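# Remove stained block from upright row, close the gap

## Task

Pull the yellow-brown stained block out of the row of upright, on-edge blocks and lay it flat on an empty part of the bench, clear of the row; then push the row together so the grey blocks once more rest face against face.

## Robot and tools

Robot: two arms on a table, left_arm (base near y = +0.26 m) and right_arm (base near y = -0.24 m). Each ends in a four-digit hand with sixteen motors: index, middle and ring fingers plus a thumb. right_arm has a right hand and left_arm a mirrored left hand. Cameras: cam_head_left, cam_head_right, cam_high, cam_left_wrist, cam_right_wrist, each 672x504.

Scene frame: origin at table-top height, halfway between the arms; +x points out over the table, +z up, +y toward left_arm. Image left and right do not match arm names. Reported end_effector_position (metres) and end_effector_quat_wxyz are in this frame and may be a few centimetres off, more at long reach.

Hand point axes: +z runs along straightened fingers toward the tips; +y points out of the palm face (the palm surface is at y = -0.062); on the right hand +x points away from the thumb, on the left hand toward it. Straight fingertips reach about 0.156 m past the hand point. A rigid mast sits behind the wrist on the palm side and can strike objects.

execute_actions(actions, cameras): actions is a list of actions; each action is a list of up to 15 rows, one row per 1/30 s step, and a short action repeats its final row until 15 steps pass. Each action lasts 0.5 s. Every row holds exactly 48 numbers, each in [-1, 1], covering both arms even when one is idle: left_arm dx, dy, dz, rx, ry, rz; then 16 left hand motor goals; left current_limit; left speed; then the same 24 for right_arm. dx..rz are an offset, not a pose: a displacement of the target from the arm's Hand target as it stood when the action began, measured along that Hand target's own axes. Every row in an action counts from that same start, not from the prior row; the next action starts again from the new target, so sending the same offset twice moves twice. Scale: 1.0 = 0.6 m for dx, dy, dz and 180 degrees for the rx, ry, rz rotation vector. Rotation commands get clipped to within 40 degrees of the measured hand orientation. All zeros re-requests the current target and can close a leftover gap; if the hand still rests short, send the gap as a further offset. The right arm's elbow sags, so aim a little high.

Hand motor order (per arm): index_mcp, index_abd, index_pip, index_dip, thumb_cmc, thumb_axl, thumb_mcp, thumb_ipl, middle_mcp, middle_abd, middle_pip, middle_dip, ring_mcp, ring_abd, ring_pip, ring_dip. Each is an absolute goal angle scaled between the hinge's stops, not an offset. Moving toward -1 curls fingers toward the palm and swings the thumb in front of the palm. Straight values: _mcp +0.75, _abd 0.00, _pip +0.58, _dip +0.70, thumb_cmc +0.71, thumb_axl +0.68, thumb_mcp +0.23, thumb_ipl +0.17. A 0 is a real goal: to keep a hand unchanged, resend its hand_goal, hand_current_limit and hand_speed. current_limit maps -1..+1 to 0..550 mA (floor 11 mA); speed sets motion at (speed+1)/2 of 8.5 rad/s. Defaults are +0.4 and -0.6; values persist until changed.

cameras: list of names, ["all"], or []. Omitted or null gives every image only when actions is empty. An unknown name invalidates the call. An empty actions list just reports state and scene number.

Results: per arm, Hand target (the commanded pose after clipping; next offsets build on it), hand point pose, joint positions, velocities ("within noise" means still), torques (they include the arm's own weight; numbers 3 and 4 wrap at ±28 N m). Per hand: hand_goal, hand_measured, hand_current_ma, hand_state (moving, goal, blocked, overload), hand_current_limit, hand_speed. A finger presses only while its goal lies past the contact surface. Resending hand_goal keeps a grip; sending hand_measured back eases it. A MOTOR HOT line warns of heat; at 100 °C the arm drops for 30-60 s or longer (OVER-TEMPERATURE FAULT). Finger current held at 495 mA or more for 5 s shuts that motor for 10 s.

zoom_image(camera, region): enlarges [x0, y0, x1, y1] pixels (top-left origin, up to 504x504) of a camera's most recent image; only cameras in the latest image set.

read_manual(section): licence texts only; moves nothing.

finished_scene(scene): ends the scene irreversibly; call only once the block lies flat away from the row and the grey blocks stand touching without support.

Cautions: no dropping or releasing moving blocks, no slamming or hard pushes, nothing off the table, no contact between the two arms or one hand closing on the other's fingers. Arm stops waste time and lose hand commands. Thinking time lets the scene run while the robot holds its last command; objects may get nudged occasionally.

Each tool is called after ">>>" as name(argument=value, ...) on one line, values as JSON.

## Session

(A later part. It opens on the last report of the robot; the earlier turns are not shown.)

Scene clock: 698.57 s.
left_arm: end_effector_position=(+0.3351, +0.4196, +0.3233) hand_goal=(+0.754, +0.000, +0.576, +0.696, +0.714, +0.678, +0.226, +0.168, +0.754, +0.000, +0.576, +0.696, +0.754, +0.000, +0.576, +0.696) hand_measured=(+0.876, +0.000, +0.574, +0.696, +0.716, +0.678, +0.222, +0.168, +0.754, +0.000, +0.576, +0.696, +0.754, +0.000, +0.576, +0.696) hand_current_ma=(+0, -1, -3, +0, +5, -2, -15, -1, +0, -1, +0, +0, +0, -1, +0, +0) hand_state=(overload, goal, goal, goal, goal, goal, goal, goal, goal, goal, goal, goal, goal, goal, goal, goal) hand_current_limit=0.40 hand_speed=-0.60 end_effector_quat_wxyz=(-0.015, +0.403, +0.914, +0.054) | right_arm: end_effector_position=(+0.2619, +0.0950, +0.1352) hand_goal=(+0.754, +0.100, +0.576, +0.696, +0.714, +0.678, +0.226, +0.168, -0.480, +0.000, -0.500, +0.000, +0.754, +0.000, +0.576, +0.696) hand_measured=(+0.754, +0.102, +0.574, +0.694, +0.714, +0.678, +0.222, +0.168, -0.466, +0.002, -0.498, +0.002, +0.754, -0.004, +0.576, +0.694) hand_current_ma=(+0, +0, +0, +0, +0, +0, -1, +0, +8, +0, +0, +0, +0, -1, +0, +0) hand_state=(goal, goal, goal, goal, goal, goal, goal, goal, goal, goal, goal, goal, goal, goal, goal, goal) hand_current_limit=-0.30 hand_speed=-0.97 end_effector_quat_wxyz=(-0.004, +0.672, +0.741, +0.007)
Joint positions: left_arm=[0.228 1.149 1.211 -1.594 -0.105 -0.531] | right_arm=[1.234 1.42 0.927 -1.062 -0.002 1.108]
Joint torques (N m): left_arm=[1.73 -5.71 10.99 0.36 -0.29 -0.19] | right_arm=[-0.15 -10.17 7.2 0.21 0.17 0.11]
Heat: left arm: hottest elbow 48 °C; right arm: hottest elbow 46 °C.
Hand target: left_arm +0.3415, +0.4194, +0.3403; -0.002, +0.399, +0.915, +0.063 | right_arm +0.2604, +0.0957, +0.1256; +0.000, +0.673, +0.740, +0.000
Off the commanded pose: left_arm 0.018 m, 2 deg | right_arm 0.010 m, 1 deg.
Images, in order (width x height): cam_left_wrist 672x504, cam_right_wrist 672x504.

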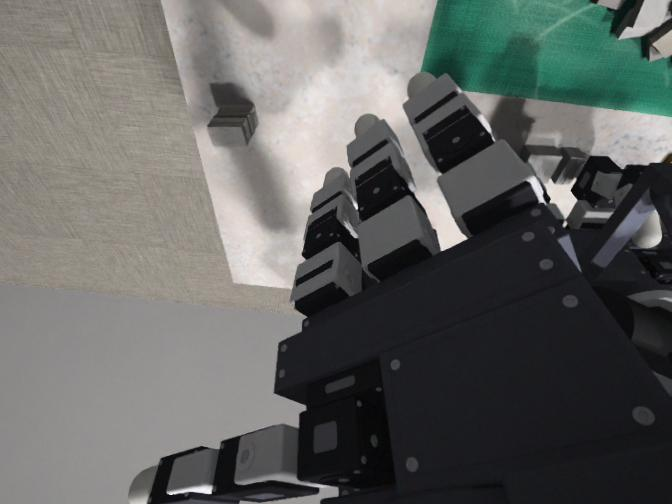

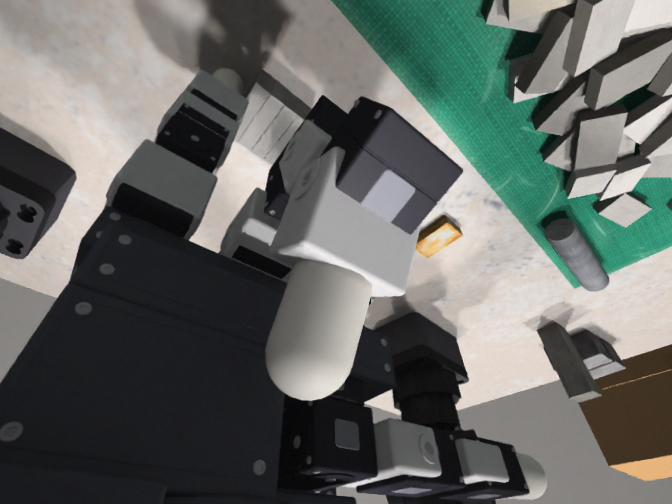

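>>> execute_actions(actions=[[[0,0,0,0,0,0,0.754,0,0.576,0.696,0.714,0.678,0.226,0.168,0.754,0,0.576,0.696,0.754,0,0.576,0.696,0.4,-0.6,0,0,0.005,0,0,0,0.754,0.06,0.576,0.696,0.714,0.678,0.226,0.168,-0.48,0,-0.5,0,0.754,0.02,0.576,0.696,-0.3,-0.975]],[[0,0,0,0,0,0,0.754,0,0.576,0.696,0.714,0.678,0.226,0.168,0.754,0,0.576,0.696,0.754,0,0.576,0.696,0.4,-0.6,0,0,0,0,0,0,0.754,0.02,0.576,0.696,0.714,0.678,0.226,0.168,-0.48,0,-0.5,0,0.754,0.02,0.576,0.696,-0.3,-0.98]],[[0,0,0,0,0,0,0.754,0,0.576,0.696,0.714,0.678,0.226,0.168,0.754,0,0.576,0.696,0.754,0,0.576,0.696,0.4,-0.6,0,0,0,0,0,0,0.754,-0.02,0.576,0.696,0.714,0.678,0.226,0.168,-0.48,0,-0.5,0,0.754,0.02,0.576,0.696,-0.3,-0.98]]], cameras=["cam_right_wrist", "cam_left_wrist"])

>>> zoom_image(camera="cam_right_wrist", region=[180, 40, 340, 155])

>>> zoom_image(camera="cam_left_wrist", region=[500, 110, 640, 215])

Scene clock: 717.70 s.
left_arm: end_effector_position=(+0.3351, +0.4196, +0.3233) hand_goal=(+0.754, +0.000, +0.576, +0.696, +0.714, +0.678, +0.226, +0.168, +0.754, +0.000, +0.576, +0.696, +0.754, +0.000, +0.576, +0.696) hand_measured=(+0.876, +0.000, +0.574, +0.696, +0.716, +0.678, +0.222, +0.168, +0.754, +0.000, +0.576, +0.696, +0.754, +0.000, +0.576, +0.696) hand_current_ma=(+0, -1, -3, +0, +5, -2, -15, -1, +0, -1, +0, +0, +0, -1, +0, +0) hand_state=(overload, goal, goal, goal, goal, goal, goal, goal, goal, goal, goal, goal, goal, goal, goal, goal) hand_current_limit=0.40 hand_speed=-0.60 end_effector_quat_wxyz=(-0.015, +0.403, +0.914, +0.054) | right_arm: end_effector_position=(+0.2620, +0.0953, +0.1343) hand_goal=(+0.754, -0.020, +0.576, +0.696, +0.714, +0.678, +0.226, +0.168, -0.480, +0.000, -0.500, +0.000, +0.754, +0.020, +0.576, +0.696) hand_measured=(+0.758, +0.062, +0.578, +0.696, +0.714, +0.678, +0.222, +0.168, -0.466, +0.002, -0.498, +0.002, +0.758, +0.000, +0.578, +0.696) hand_current_ma=(+1, +118, +0, +0, +0, +0, -1, +0, +8, +0, +0, +0, +1, -11, +0, +0) hand_state=(goal, blocked, goal, goal, goal, goal, goal, goal, goal, goal, goal, goal, goal, goal, goal, goal) hand_current_limit=-0.30 hand_speed=-0.98 end_effector_quat_wxyz=(-0.004, +0.672, +0.741, +0.008)
Joint positions: left_arm=[0.228 1.149 1.211 -1.594 -0.105 -0.531] | right_arm=[1.234 1.421 0.925 -1.057 -0.002 1.108]
Joint torques (N m): left_arm=[1.67 -5.71 10.99 0.35 -0.28 -0.19] | right_arm=[0.03 -9.88 6.98 0.38 0.16 0.11]
Heat: left arm: hottest elbow 48 °C; right arm: hottest elbow 46 °C.
Hand target: left_arm +0.3415, +0.4194, +0.3403; -0.002, +0.399, +0.915, +0.063 | right_arm +0.2603, +0.0957, +0.1226; +0.000, +0.673, +0.740, +0.000
Off the commanded pose: left_arm 0.018 m, 2 deg | right_arm 0.012 m, 1 deg.
Images, in order (width x height): cam_left_wrist 672x504, cam_right_wrist 672x504.

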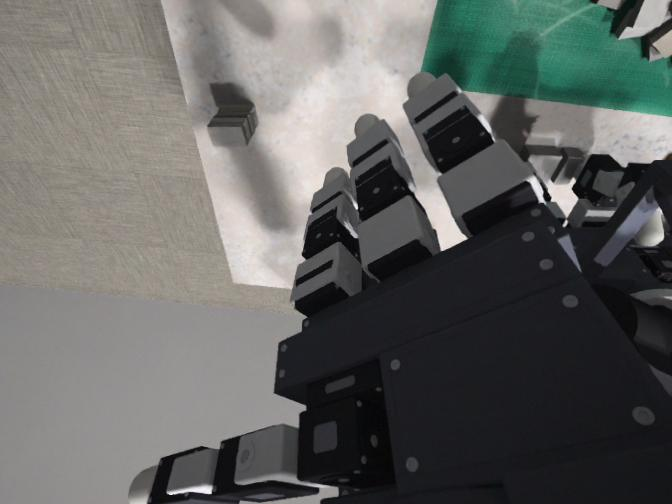

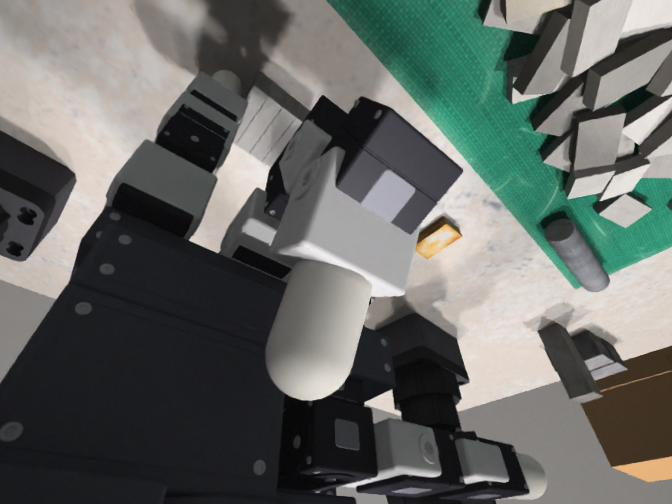

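Scaled by 3.150 from the camera's 672x504 image, which has a finer 960x720 frame.

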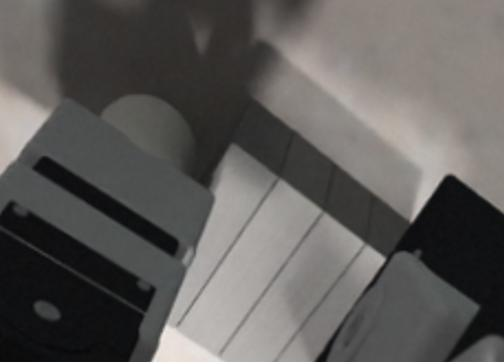

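Scaled by 3.600 from the camera's 672x504 image, which has a finer 960x720 frame.

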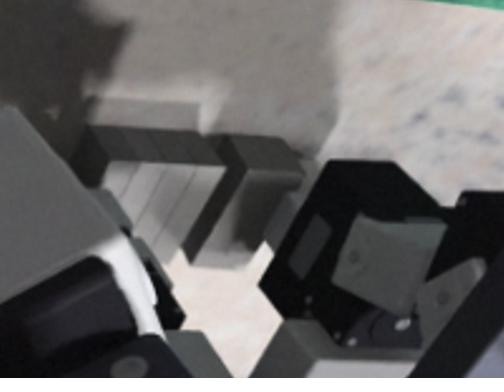

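>>> execute_actions(actions=[[[0,0,0,0,0,0,0.754,0,0.576,0.696,0.714,0.678,0.226,0.168,0.754,0,0.576,0.696,0.754,0,0.576,0.696,0.4,-0.6,0,0,-0.008,0,0,0,0.754,-0.05,0.576,0.696,0.714,0.678,0.226,0.168,-0.48,0,-0.5,0,0.754,0.02,0.576,0.696,-0.2,-0.98]],[[0,0,0,0,0,0,0.754,0,0.576,0.696,0.714,0.678,0.226,0.168,0.754,0,0.576,0.696,0.754,0,0.576,0.696,0.4,-0.6,0,0,0,0,0,0,0.754,-0.09,0.576,0.696,0.714,0.678,0.226,0.168,-0.48,0,-0.5,0,0.754,0.02,0.576,0.696,-0.2,-0.98]]], cameras=["cam_right_wrist", "cam_left_wrist"])

>>> zoom_image(camera="cam_right_wrist", region=[180, 40, 340, 155])

>>> zoom_image(camera="cam_left_wrist", region=[500, 110, 640, 215])

Scene clock: 730.73 s.
left_arm: end_effector_position=(+0.3351, +0.4196, +0.3233) hand_goal=(+0.754, +0.000, +0.576, +0.696, +0.714, +0.678, +0.226, +0.168, +0.754, +0.000, +0.576, +0.696, +0.754, +0.000, +0.576, +0.696) hand_measured=(+0.876, +0.000, +0.574, +0.696, +0.716, +0.678, +0.222, +0.168, +0.754, +0.000, +0.576, +0.696, +0.754, +0.000, +0.576, +0.696) hand_current_ma=(+0, -1, -3, +0, +5, -2, -15, -1, +0, -1, +0, +0, +0, -1, +0, +0) hand_state=(overload, goal, goal, goal, goal, goal, goal, goal, goal, goal, goal, goal, goal, goal, goal, goal) hand_current_limit=0.40 hand_speed=-0.60 end_effector_quat_wxyz=(-0.015, +0.403, +0.914, +0.054) | right_arm: end_effector_position=(+0.2619, +0.0944, +0.1344) hand_goal=(+0.754, -0.090, +0.576, +0.696, +0.714, +0.678, +0.226, +0.168, -0.480, +0.000, -0.500, +0.000, +0.754, +0.020, +0.576, +0.696) hand_measured=(+0.758, +0.036, +0.578, +0.696, +0.714, +0.678, +0.222, +0.168, -0.466, +0.002, -0.498, +0.002, +0.760, -0.008, +0.578, +0.696) hand_current_ma=(+1, +220, +0, +0, +0, +0, -1, +0, +8, +0, +0, +0, +1, -18, +0, +0) hand_state=(goal, blocked, goal, goal, goal, goal, goal, goal, goal, goal, goal, goal, goal, blocked, goal, goal) hand_current_limit=-0.20 hand_speed=-0.98 end_effector_quat_wxyz=(-0.003, +0.672, +0.741, +0.006)
Joint positions: left_arm=[0.228 1.149 1.211 -1.594 -0.105 -0.531] | right_arm=[1.234 1.421 0.925 -1.061 -0.001 1.108]
Joint torques (N m): left_arm=[1.73 -5.83 10.99 0.36 -0.28 -0.19] | right_arm=[-0.15 -10.46 7.54 0.05 0.11 0.11]
Heat: left arm: hottest elbow 48 °C; right arm: hottest elbow 46 °C.
Hand target: left_arm +0.3415, +0.4194, +0.3403; -0.002, +0.399, +0.915, +0.063 | right_arm +0.2604, +0.0956, +0.1274; +0.000, +0.673, +0.740, +0.000
Off the commanded pose: left_arm 0.018 m, 2 deg | right_arm 0.007 m, 1 deg.
Images, in order (width x height): cam_left_wrist 672x504, cam_right_wrist 672x504.

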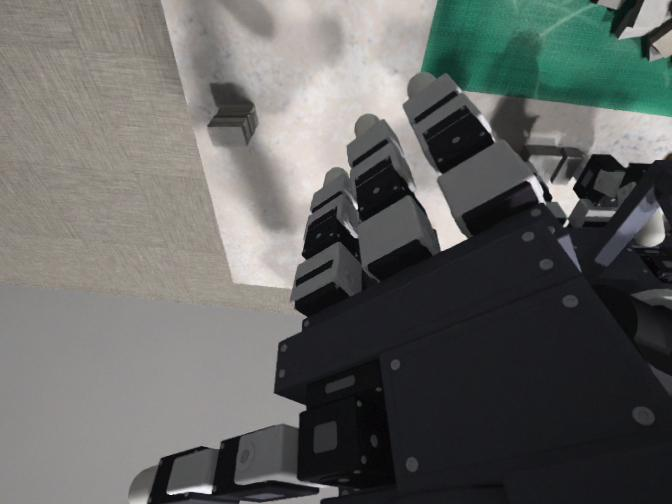

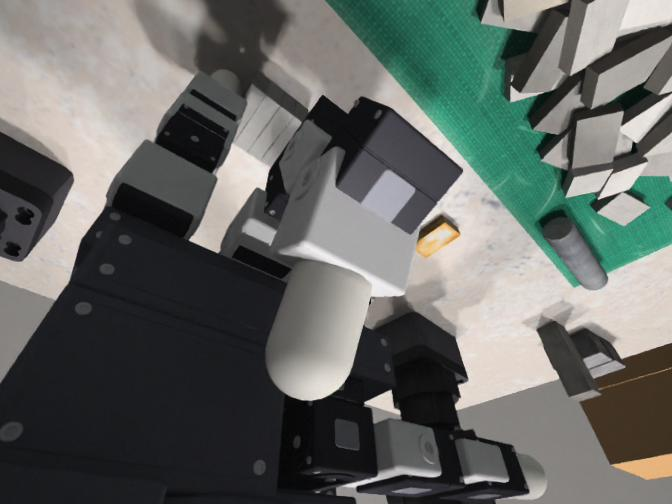

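Scaled by 3.150 from the camera's 672x504 image, which has a finer 960x720 frame.

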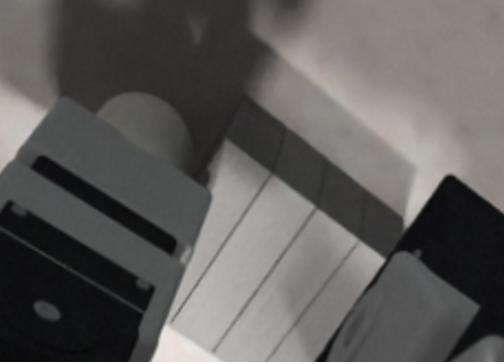

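Scaled by 3.600 from the camera's 672x504 image, which has a finer 960x720 frame.

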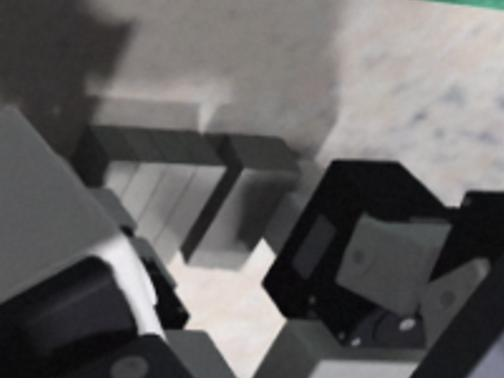

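>>> execute_actions(actions=[[[0,0,0,0,0,0,0.754,0,0.576,0.696,0.714,0.678,0.226,0.168,0.754,0,0.576,0.696,0.754,0,0.576,0.696,0.4,-0.6,0,0,-0.008,0,0,0,0.754,-0.11,0.576,0.696,0.714,0.678,0.226,0.168,-0.48,0,-0.5,0,0.754,0.03,0.576,0.696,0.0,-0.98]],[[0,0,0,0,0,0,0.754,0,0.576,0.696,0.714,0.678,0.226,0.168,0.754,0,0.576,0.696,0.754,0,0.576,0.696,0.4,-0.6,0,0,0,0,0,0,0.754,-0.14,0.576,0.696,0.714,0.678,0.226,0.168,-0.48,0,-0.5,0,0.754,0.04,0.576,0.696,0.0,-0.98]]], cameras=["cam_right_wrist", "cam_left_wrist"])

>>> zoom_image(camera="cam_right_wrist", region=[180, 40, 340, 155])

>>> zoom_image(camera="cam_left_wrist", region=[500, 110, 640, 215])

Scene clock: 741.63 s.
left_arm: end_effector_position=(+0.3351, +0.4196, +0.3233) hand_goal=(+0.754, +0.000, +0.576, +0.696, +0.714, +0.678, +0.226, +0.168, +0.754, +0.000, +0.576, +0.696, +0.754, +0.000, +0.576, +0.696) hand_measured=(+0.876, +0.000, +0.574, +0.696, +0.716, +0.678, +0.222, +0.168, +0.754, +0.000, +0.576, +0.696, +0.754, +0.000, +0.576, +0.696) hand_current_ma=(+0, -1, -3, +0, +5, -2, -15, -1, +0, -1, +0, +0, +0, -1, +0, +0) hand_state=(overload, goal, goal, goal, goal, goal, goal, goal, goal, goal, goal, goal, goal, goal, goal, goal) hand_current_limit=0.40 hand_speed=-0.60 end_effector_quat_wxyz=(-0.015, +0.403, +0.914, +0.054) | right_arm: end_effector_position=(+0.2617, +0.0938, +0.1343) hand_goal=(+0.754, -0.140, +0.576, +0.696, +0.714, +0.678, +0.226, +0.168, -0.480, +0.000, -0.500, +0.000, +0.754, +0.040, +0.576, +0.696) hand_measured=(+0.756, -0.072, +0.576, +0.696, +0.714, +0.678, +0.222, +0.168, -0.466, +0.002, -0.498, +0.002, +0.756, -0.006, +0.578, +0.696) hand_current_ma=(+0, +87, +0, +0, +0, +0, -1, +0, +8, +0, +0, +0, +0, -42, +0, +0) hand_state=(goal, blocked, goal, goal, goal, goal, goal, goal, goal, goal, goal, goal, goal, blocked, goal, goal) hand_current_limit=0.00 hand_speed=-0.98 end_effector_quat_wxyz=(-0.002, +0.672, +0.741, +0.005)
Joint positions: left_arm=[0.228 1.149 1.211 -1.594 -0.105 -0.531] | right_arm=[1.234 1.421 0.925 -1.063 -0.001 1.108]
Joint torques (N m): left_arm=[1.61 -5.77 11.02 0.36 -0.28 -0.19] | right_arm=[-0.09 -11.16 8.1 -0.38 0.11 0.1]
Heat: left arm: hottest elbow 48 °C; right arm: hottest elbow 46 °C.
Hand target: left_arm +0.3415, +0.4194, +0.3403; -0.002, +0.399, +0.915, +0.063 | right_arm +0.2604, +0.0957, +0.1322; +0.000, +0.673, +0.740, +0.000
Off the commanded pose: left_arm 0.018 m, 2 deg | right_arm 0.003 m, 1 deg.
Images, in order (width x height): cam_left_wrist 672x504, cam_right_wrist 672x504.

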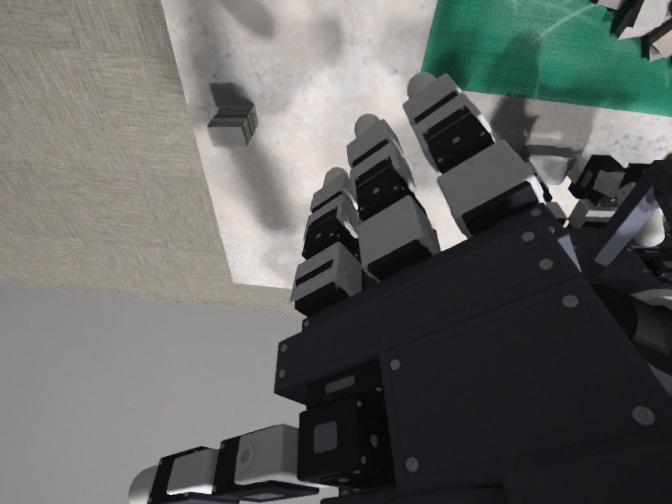

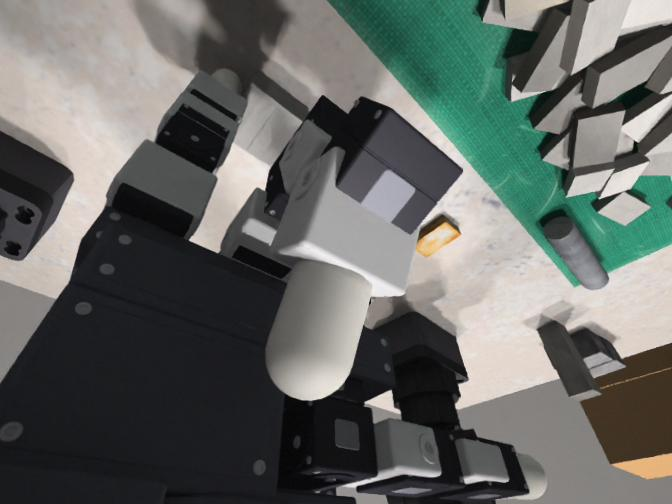

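Scaled by 3.150 from the camera's 672x504 image, which has a finer 960x720 frame.

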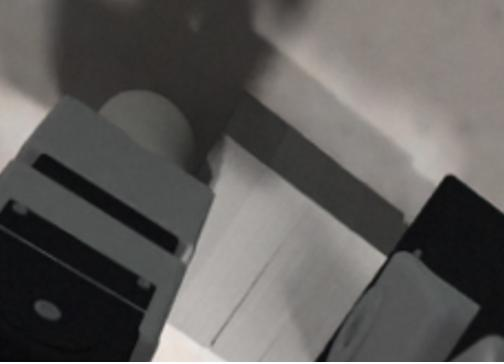

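Scaled by 3.600 from the camera's 672x504 image, which has a finer 960x720 frame.

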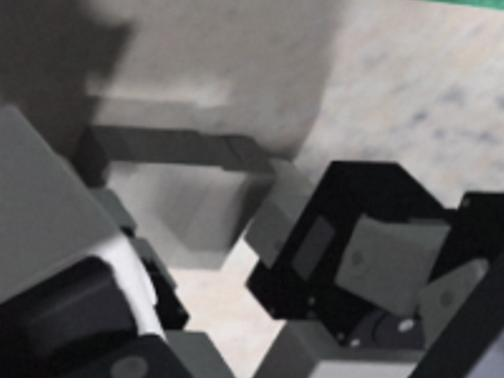

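>>> execute_actions(actions=[[[0,0,0,0,0,0,0.754,0,0.576,0.696,0.714,0.678,0.226,0.168,0.754,0,0.576,0.696,0.754,0,0.576,0.696,0.4,-0.6,0,0,0,0,0,0,0.754,-0.22,0.576,0.696,0.714,0.678,0.226,0.168,-0.48,0,-0.5,0,0.754,0.07,0.576,0.696,0.15,-0.98]],[[0,0,0,0,0,0,0.754,0,0.576,0.696,0.714,0.678,0.226,0.168,0.754,0,0.576,0.696,0.754,0,0.576,0.696,0.4,-0.6,0,0,0,0,0,0,0.754,-0.24,0.576,0.696,0.714,0.678,0.226,0.168,-0.48,0,-0.5,0,0.754,0.09,0.576,0.696,0.15,-0.98]]], cameras=["cam_right_wrist", "cam_left_wrist"])

>>> zoom_image(camera="cam_right_wrist", region=[180, 40, 340, 155])

>>> zoom_image(camera="cam_left_wrist", region=[500, 110, 640, 215])

Scene clock: 753.77 s.
left_arm: end_effector_position=(+0.3351, +0.4196, +0.3233) hand_goal=(+0.754, +0.000, +0.576, +0.696, +0.714, +0.678, +0.226, +0.168, +0.754, +0.000, +0.576, +0.696, +0.754, +0.000, +0.576, +0.696) hand_measured=(+0.876, +0.000, +0.574, +0.696, +0.716, +0.678, +0.222, +0.168, +0.754, +0.000, +0.576, +0.696, +0.754, +0.000, +0.576, +0.696) hand_current_ma=(+0, -1, -3, +0, +5, -2, -15, -1, +0, -1, +0, +0, +0, -1, +0, +0) hand_state=(overload, goal, goal, goal, goal, goal, goal, goal, goal, goal, goal, goal, goal, goal, goal, goal) hand_current_limit=0.40 hand_speed=-0.60 end_effector_quat_wxyz=(-0.015, +0.403, +0.914, +0.054) | right_arm: end_effector_position=(+0.2617, +0.0938, +0.1343) hand_goal=(+0.754, -0.240, +0.576, +0.696, +0.714, +0.678, +0.226, +0.168, -0.480, +0.000, -0.500, +0.000, +0.754, +0.090, +0.576, +0.696) hand_measured=(+0.756, -0.084, +0.576, +0.696, +0.714, +0.678, +0.222, +0.168, -0.466, +0.002, -0.498, +0.002, +0.756, -0.004, +0.578, +0.696) hand_current_ma=(+0, +316, +0, +0, +0, +0, -1, +0, +8, +0, +0, +0, +0, -147, +0, +0) hand_state=(goal, blocked, goal, goal, goal, goal, goal, goal, goal, goal, goal, goal, goal, blocked, goal, goal) hand_current_limit=0.15 hand_speed=-0.98 end_effector_quat_wxyz=(-0.002, +0.672, +0.741, +0.005)
Joint positions: left_arm=[0.228 1.149 1.211 -1.594 -0.105 -0.531] | right_arm=[1.234 1.421 0.925 -1.063 -0.001 1.108]
Joint torques (N m): left_arm=[1.67 -5.83 10.99 0.38 -0.29 -0.19] | right_arm=[-0.26 -11.16 8.1 -0.39 0.11 0.11]
Heat: left arm: hottest elbow 48 °C; right arm: hottest elbow 46 °C.
Hand target: left_arm +0.3415, +0.4194, +0.3403; -0.002, +0.399, +0.915, +0.063 | right_arm +0.2604, +0.0957, +0.1322; +0.000, +0.673, +0.740, +0.000
Off the commanded pose: left_arm 0.018 m, 2 deg | right_arm 0.003 m, 1 deg.
Images, in order (width x height): cam_left_wrist 672x504, cam_right_wrist 672x504.

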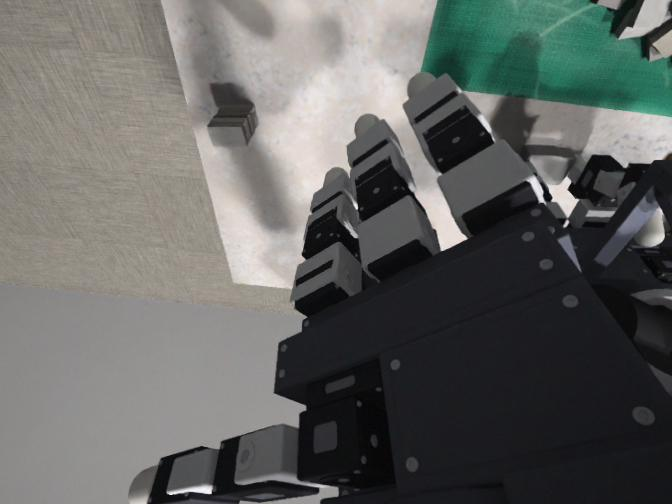

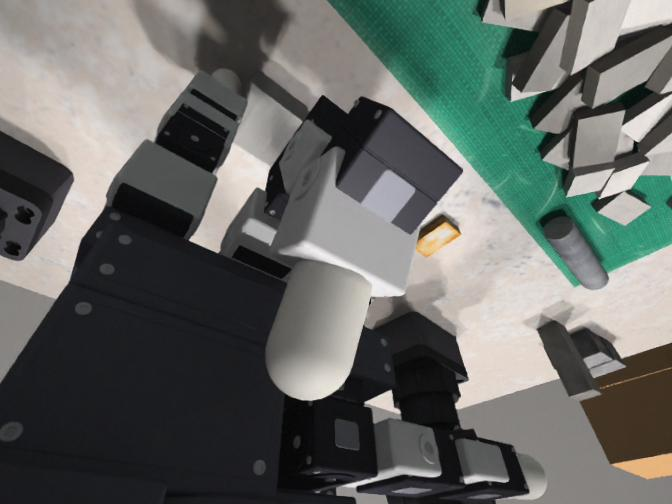

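Scaled by 3.150 from the camera's 672x504 image, which has a finer 960x720 frame.

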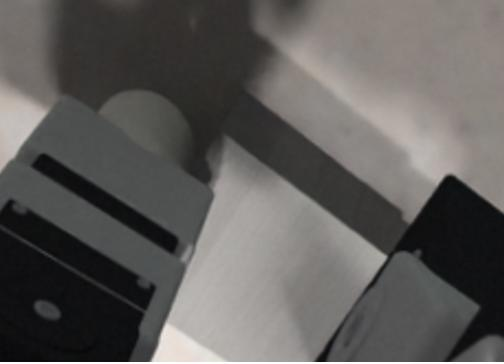

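Scaled by 3.600 from the camera's 672x504 image, which has a finer 960x720 frame.

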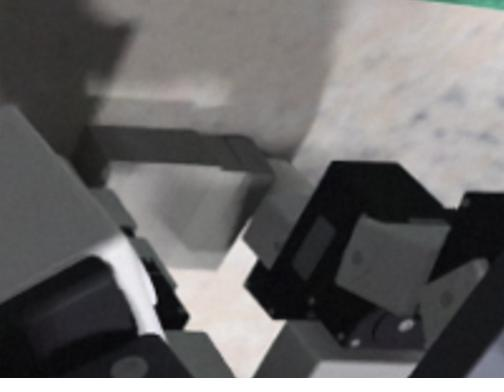

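>>> execute_actions(actions=[[[0,0,0,0,0,0,0.754,0,0.576,0.696,0.714,0.678,0.226,0.168,0.754,0,0.576,0.696,0.754,0,0.576,0.696,0.4,-0.6,0,0,0,0,0,0,0.754,-0.05,0.576,0.696,0.714,0.678,0.226,0.168,-0.48,0,-0.5,0,0.754,-0.03,0.576,0.696,0.0,-0.975]],[[0,0,0,0,0,0,0.754,0,0.576,0.696,0.714,0.678,0.226,0.168,0.754,0,0.576,0.696,0.754,0,0.576,0.696,0.4,-0.6,0,0,0,0,0,0,0.754,0.0,0.576,0.696,0.714,0.678,0.226,0.168,-0.48,0,-0.5,0,0.754,-0.1,0.576,0.696,0.0,-0.96]],[[0,0,0,0,0,0,0.754,0,0.576,0.696,0.714,0.678,0.226,0.168,0.754,0,0.576,0.696,0.754,0,0.576,0.696,0.4,-0.6,0,0,0,0,0,0,0.754,0.16,0.576,0.696,0.714,0.678,0.226,0.168,-0.48,0,-0.5,0,0.754,-0.36,0.576,0.696,0.0,-0.92]],[[0,0,0,0,0,0,0.754,0,0.576,0.696,0.714,0.678,0.226,0.168,0.754,0,0.576,0.696,0.754,0,0.576,0.696,0.4,-0.6,0,0,0,0,0,0,0.754,0.16,0.576,0.696,0.714,0.678,0.226,0.168,-0.48,0,-0.5,0,0.754,-0.36,0.576,0.696,0.0,-0.92]],[[0,0,0,0,0,0,0.754,0,0.576,0.696,0.714,0.678,0.226,0.168,0.754,0,0.576,0.696,0.754,0,0.576,0.696,0.4,-0.6,0.004,0,-0.03,0,0,0,0.754,0.16,0.576,0.696,0.714,0.678,0.226,0.168,-0.48,0,-0.5,0,0.754,-0.36,0.576,0.696,0.0,-0.92]],[[0,0,0,0,0,0,0.754,0,0.576,0.696,0.714,0.678,0.226,0.168,0.754,0,0.576,0.696,0.754,0,0.576,0.696,0.4,-0.6,0.003,0,-0.035,0,0,0,0.754,0.16,0.576,0.696,0.714,0.678,0.226,0.168,-0.48,0,-0.5,0,0.754,-0.36,0.576,0.696,0.0,-0.92]]], cameras=["cam_right_wrist", "cam_left_wrist"])

>>> zoom_image(camera="cam_right_wrist", region=[180, 20, 340, 135])

>>> zoom_image(camera="cam_left_wrist", region=[500, 110, 640, 215])

Scene clock: 779.63 s.
left_arm: end_effector_position=(+0.3351, +0.4196, +0.3233) hand_goal=(+0.754, +0.000, +0.576, +0.696, +0.714, +0.678, +0.226, +0.168, +0.754, +0.000, +0.576, +0.696, +0.754, +0.000, +0.576, +0.696) hand_measured=(+0.876, +0.000, +0.574, +0.696, +0.716, +0.678, +0.222, +0.168, +0.754, +0.000, +0.576, +0.696, +0.754, +0.000, +0.576, +0.696) hand_current_ma=(+0, -1, -3, +0, +5, -2, -15, -1, +0, -1, +0, +0, +0, -1, +0, +0) hand_state=(overload, goal, goal, goal, goal, goal, goal, goal, goal, goal, goal, goal, goal, goal, goal, goal) hand_current_limit=0.40 hand_speed=-0.60 end_effector_quat_wxyz=(-0.015, +0.403, +0.914, +0.054) | right_arm: end_effector_position=(+0.2603, +0.0887, +0.1586) hand_goal=(+0.754, +0.160, +0.576, +0.696, +0.714, +0.678, +0.226, +0.168, -0.480, +0.000, -0.500, +0.000, +0.754, -0.360, +0.576, +0.696) hand_measured=(+0.754, +0.156, +0.576, +0.696, +0.714, +0.678, +0.222, +0.168, -0.466, +0.002, -0.498, +0.002, +0.752, -0.354, +0.576, +0.696) hand_current_ma=(+0, -1, +0, +0, +0, +0, -1, +0, +8, +0, +0, +0, +0, +2, +0, +0) hand_state=(goal, goal, goal, goal, goal, goal, goal, goal, goal, goal, goal, goal, goal, goal, goal, goal) hand_current_limit=0.00 hand_speed=-0.92 end_effector_quat_wxyz=(+0.005, +0.673, +0.740, -0.011)
Joint positions: left_arm=[0.228 1.149 1.211 -1.594 -0.105 -0.531] | right_arm=[1.234 1.399 0.974 -1.17 0.002 1.111]
Joint torques (N m): left_arm=[1.67 -5.71 11.03 0.34 -0.28 -0.19] | right_arm=[0.21 -12.69 10.25 -0.65 0.02 0.12]
Heat: left arm: hottest elbow 48 °C; right arm: hottest elbow 46 °C.
Hand target: left_arm +0.3415, +0.4194, +0.3403; -0.002, +0.399, +0.915, +0.063 | right_arm +0.2601, +0.0998, +0.1713; +0.000, +0.673, +0.740, +0.000
Off the commanded pose: left_arm 0.018 m, 2 deg | right_arm 0.017 m, 1 deg.
Images, in order (width x height): cam_left_wrist 672x504, cam_right_wrist 672x504.

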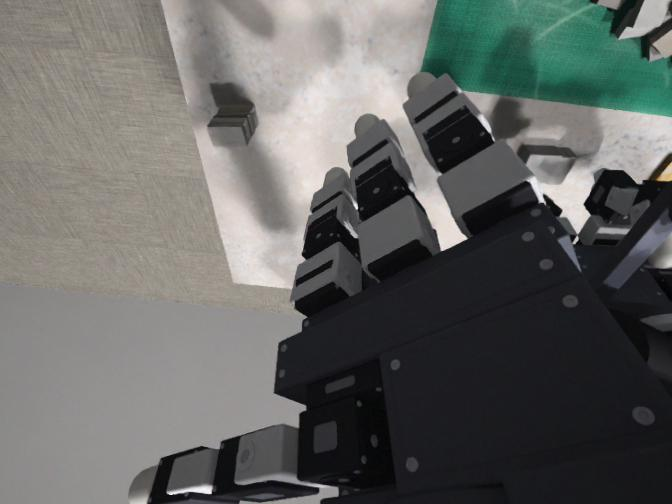

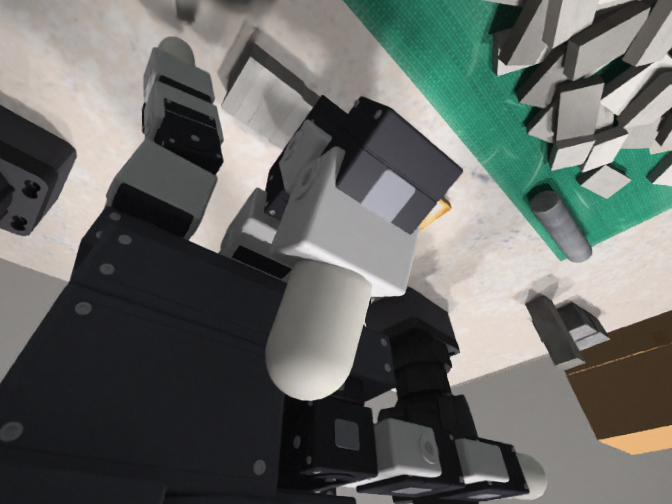

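Scaled by 3.150 from the camera's 672x504 image, which has a finer 960x720 frame.

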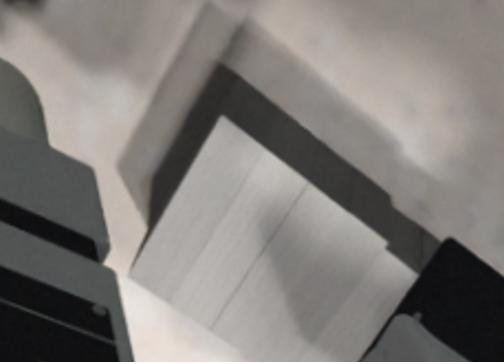

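Scaled by 3.600 from the camera's 672x504 image, which has a finer 960x720 frame.

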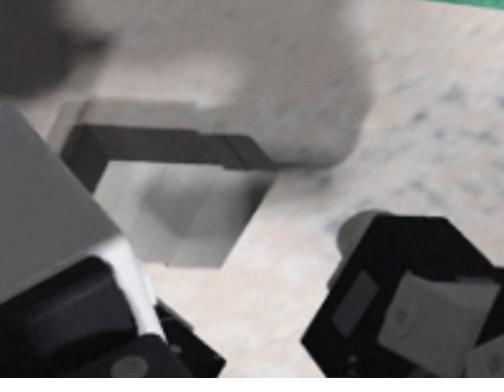

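>>> execute_actions(actions=[[[0,0,0,0,0,0,0.754,0,0.576,0.696,0.714,0.678,0.226,0.168,0.754,0,0.576,0.696,0.754,0,0.576,0.696,0.4,-0.6,0,0,-0.05,0,0,0,0.754,0.16,0.576,0.696,0.714,0.678,0.226,0.168,-0.48,0,-0.5,0,0.754,-0.36,0.576,0.696,0.0,-0.92]],[[0,0,0,0,0,0,0.754,0,0.576,0.696,0.714,0.678,0.226,0.168,0.754,0,0.576,0.696,0.754,0,0.576,0.696,0.4,-0.6,0,0,-0.06,0,0,0,0.754,0.16,0.576,0.696,0.714,0.678,0.226,0.168,-0.48,0,-0.5,0,0.754,-0.36,0.576,0.696,0.0,-0.92]],[[0,0,0,0,0,0,0.754,0,0.576,0.696,0.714,0.678,0.226,0.168,0.754,0,0.576,0.696,0.754,0,0.576,0.696,0.4,-0.6,0,0,-0.06,0,0,0,0.754,0.16,0.576,0.696,0.714,0.678,0.226,0.168,-0.48,0,-0.5,0,0.754,-0.36,0.576,0.696,0.0,-0.92]],[[0,0,0,0,0,0,0.754,0,0.576,0.696,0.714,0.678,0.226,0.168,0.754,0,0.576,0.696,0.754,0,0.576,0.696,0.4,-0.6,-0.05,0,-0.03,0,0,0,0.754,0.16,0.576,0.696,0.714,0.678,0.226,0.168,-0.48,0,-0.5,0,0.754,-0.36,0.576,0.696,0.0,-0.92]]], cameras=["all"])

>>> zoom_image(camera="cam_right_wrist", region=[180, 0, 340, 115])

>>> zoom_image(camera="cam_high", region=[420, 220, 520, 330])

>>> zoom_image(camera="cam_left_wrist", region=[510, 110, 640, 210])

>>> zoom_image(camera="cam_head_left", region=[300, 395, 440, 465])

Scene clock: 802.83 s.
left_arm: end_effector_position=(+0.3351, +0.4196, +0.3233) hand_goal=(+0.754, +0.000, +0.576, +0.696, +0.714, +0.678, +0.226, +0.168, +0.754, +0.000, +0.576, +0.696, +0.754, +0.000, +0.576, +0.696) hand_measured=(+0.876, +0.000, +0.574, +0.696, +0.716, +0.678, +0.222, +0.168, +0.754, +0.000, +0.576, +0.696, +0.754, +0.000, +0.576, +0.696) hand_current_ma=(+0, -1, -3, +0, +5, -2, -15, -1, +0, -1, +0, +0, +0, -1, +0, +0) hand_state=(overload, goal, goal, goal, goal, goal, goal, goal, goal, goal, goal, goal, goal, goal, goal, goal) hand_current_limit=0.40 hand_speed=-0.60 end_effector_quat_wxyz=(-0.015, +0.403, +0.914, +0.054) | right_arm: end_effector_position=(+0.2604, +0.0687, +0.2902) hand_goal=(+0.754, +0.160, +0.576, +0.696, +0.714, +0.678, +0.226, +0.168, -0.480, +0.000, -0.500, +0.000, +0.754, -0.360, +0.576, +0.696) hand_measured=(+0.752, +0.158, +0.576, +0.696, +0.714, +0.678, +0.220, +0.168, -0.466, +0.002, -0.498, +0.002, +0.752, -0.356, +0.576, +0.696) hand_current_ma=(+0, +0, +0, +0, +0, +0, -2, +0, +8, +0, +0, +0, +0, +1, +0, +0) hand_state=(goal, goal, goal, goal, goal, goal, goal, goal, goal, goal, goal, goal, goal, goal, goal, goal) hand_current_limit=0.00 hand_speed=-0.92 end_effector_quat_wxyz=(-0.001, +0.674, +0.739, +0.004)
Joint positions: left_arm=[0.228 1.149 1.211 -1.594 -0.105 -0.531] | right_arm=[1.213 1.243 1.186 -1.504 0.001 1.094]
Joint torques (N m): left_arm=[1.79 -5.71 10.99 0.36 -0.29 -0.2] | right_arm=[-1.08 -9.7 9.55 -0.55 0.06 -0.08]
Heat: left arm: hottest elbow 48 °C; right arm: hottest elbow 48 °C.
Hand target: left_arm +0.3415, +0.4194, +0.3403; -0.002, +0.399, +0.915, +0.063 | right_arm +0.2629, +0.0699, +0.2913; +0.000, +0.673, +0.740, +0.000
Off the commanded pose: left_arm 0.018 m, 2 deg | right_arm 0.003 m, 1 deg.

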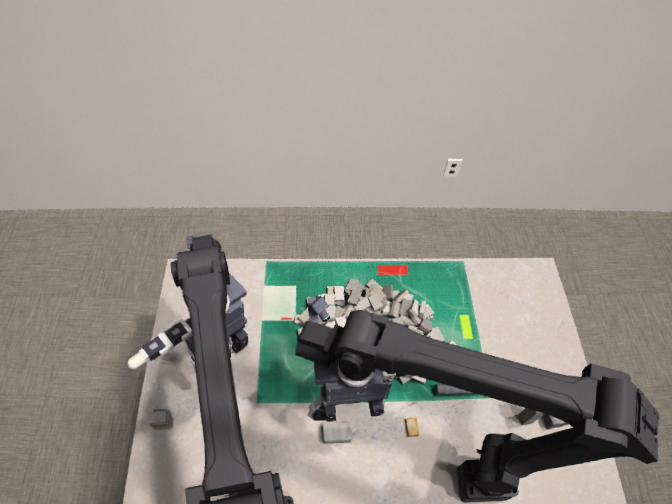

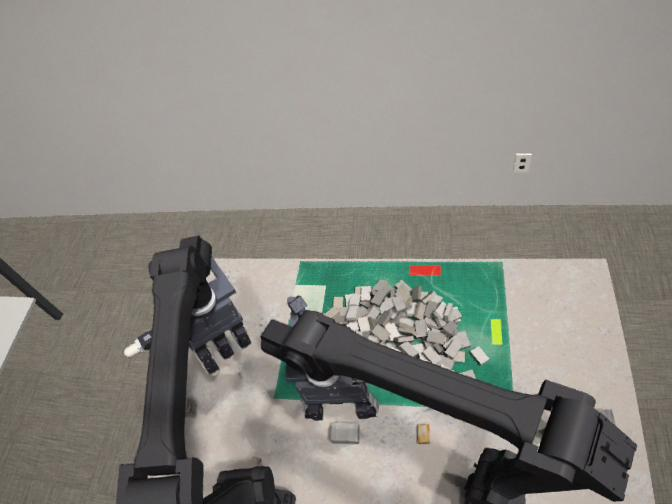

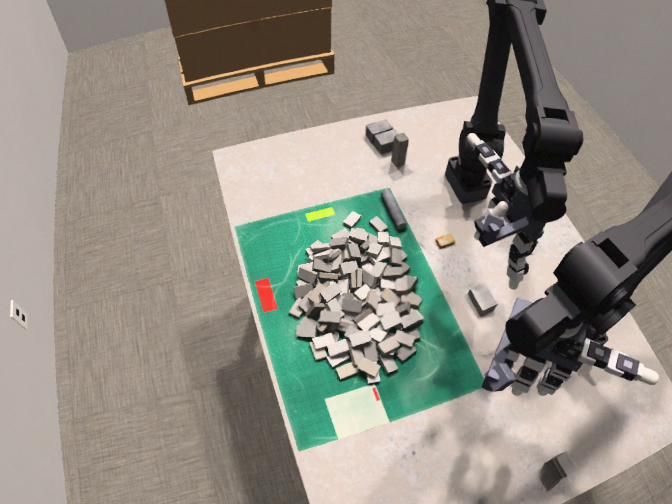

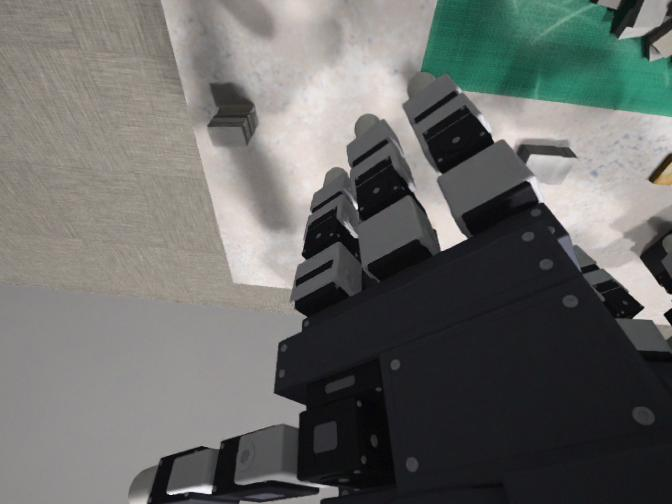

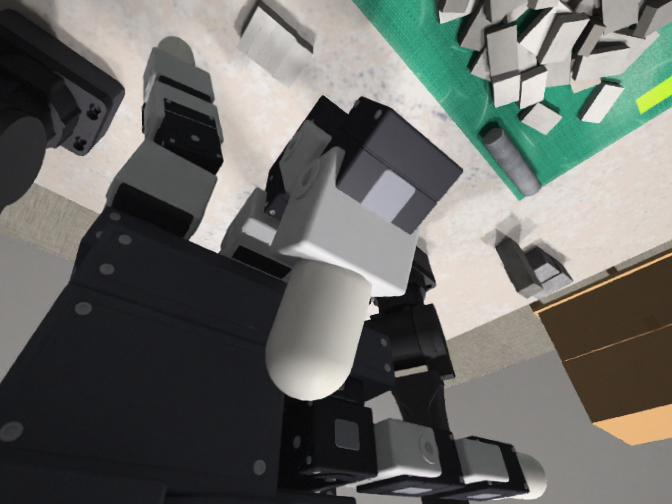

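Scaled by 3.150 from the camera's 672x504 image, which has a finer 960x720 frame.

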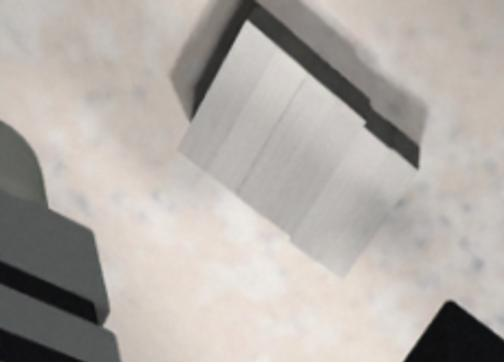

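Scaled by 4.582 from the camera's 672x504 image, which has a finer 960x720 frame.

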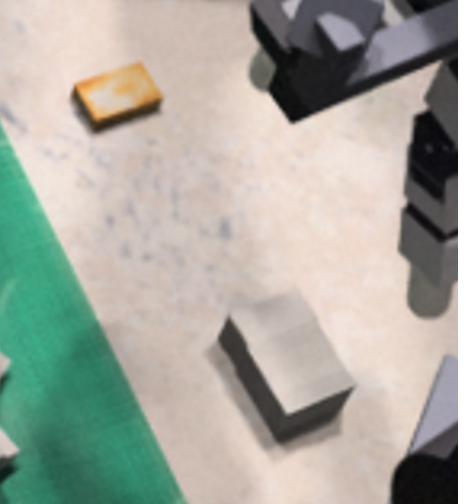

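Scaled by 3.877 from the camera's 672x504 image, which has a finer 960x720 frame.

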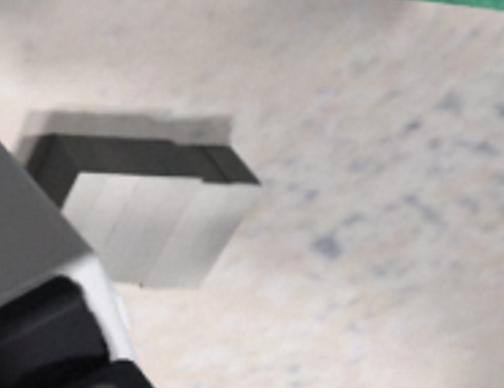

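Scaled by 3.600 from the camera's 672x504 image, which has a finer 960x720 frame.

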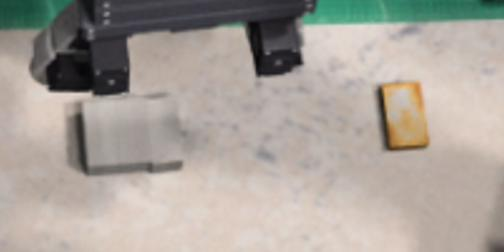

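>>> finished_scene(scene=2)

The scene is finished: the task was done.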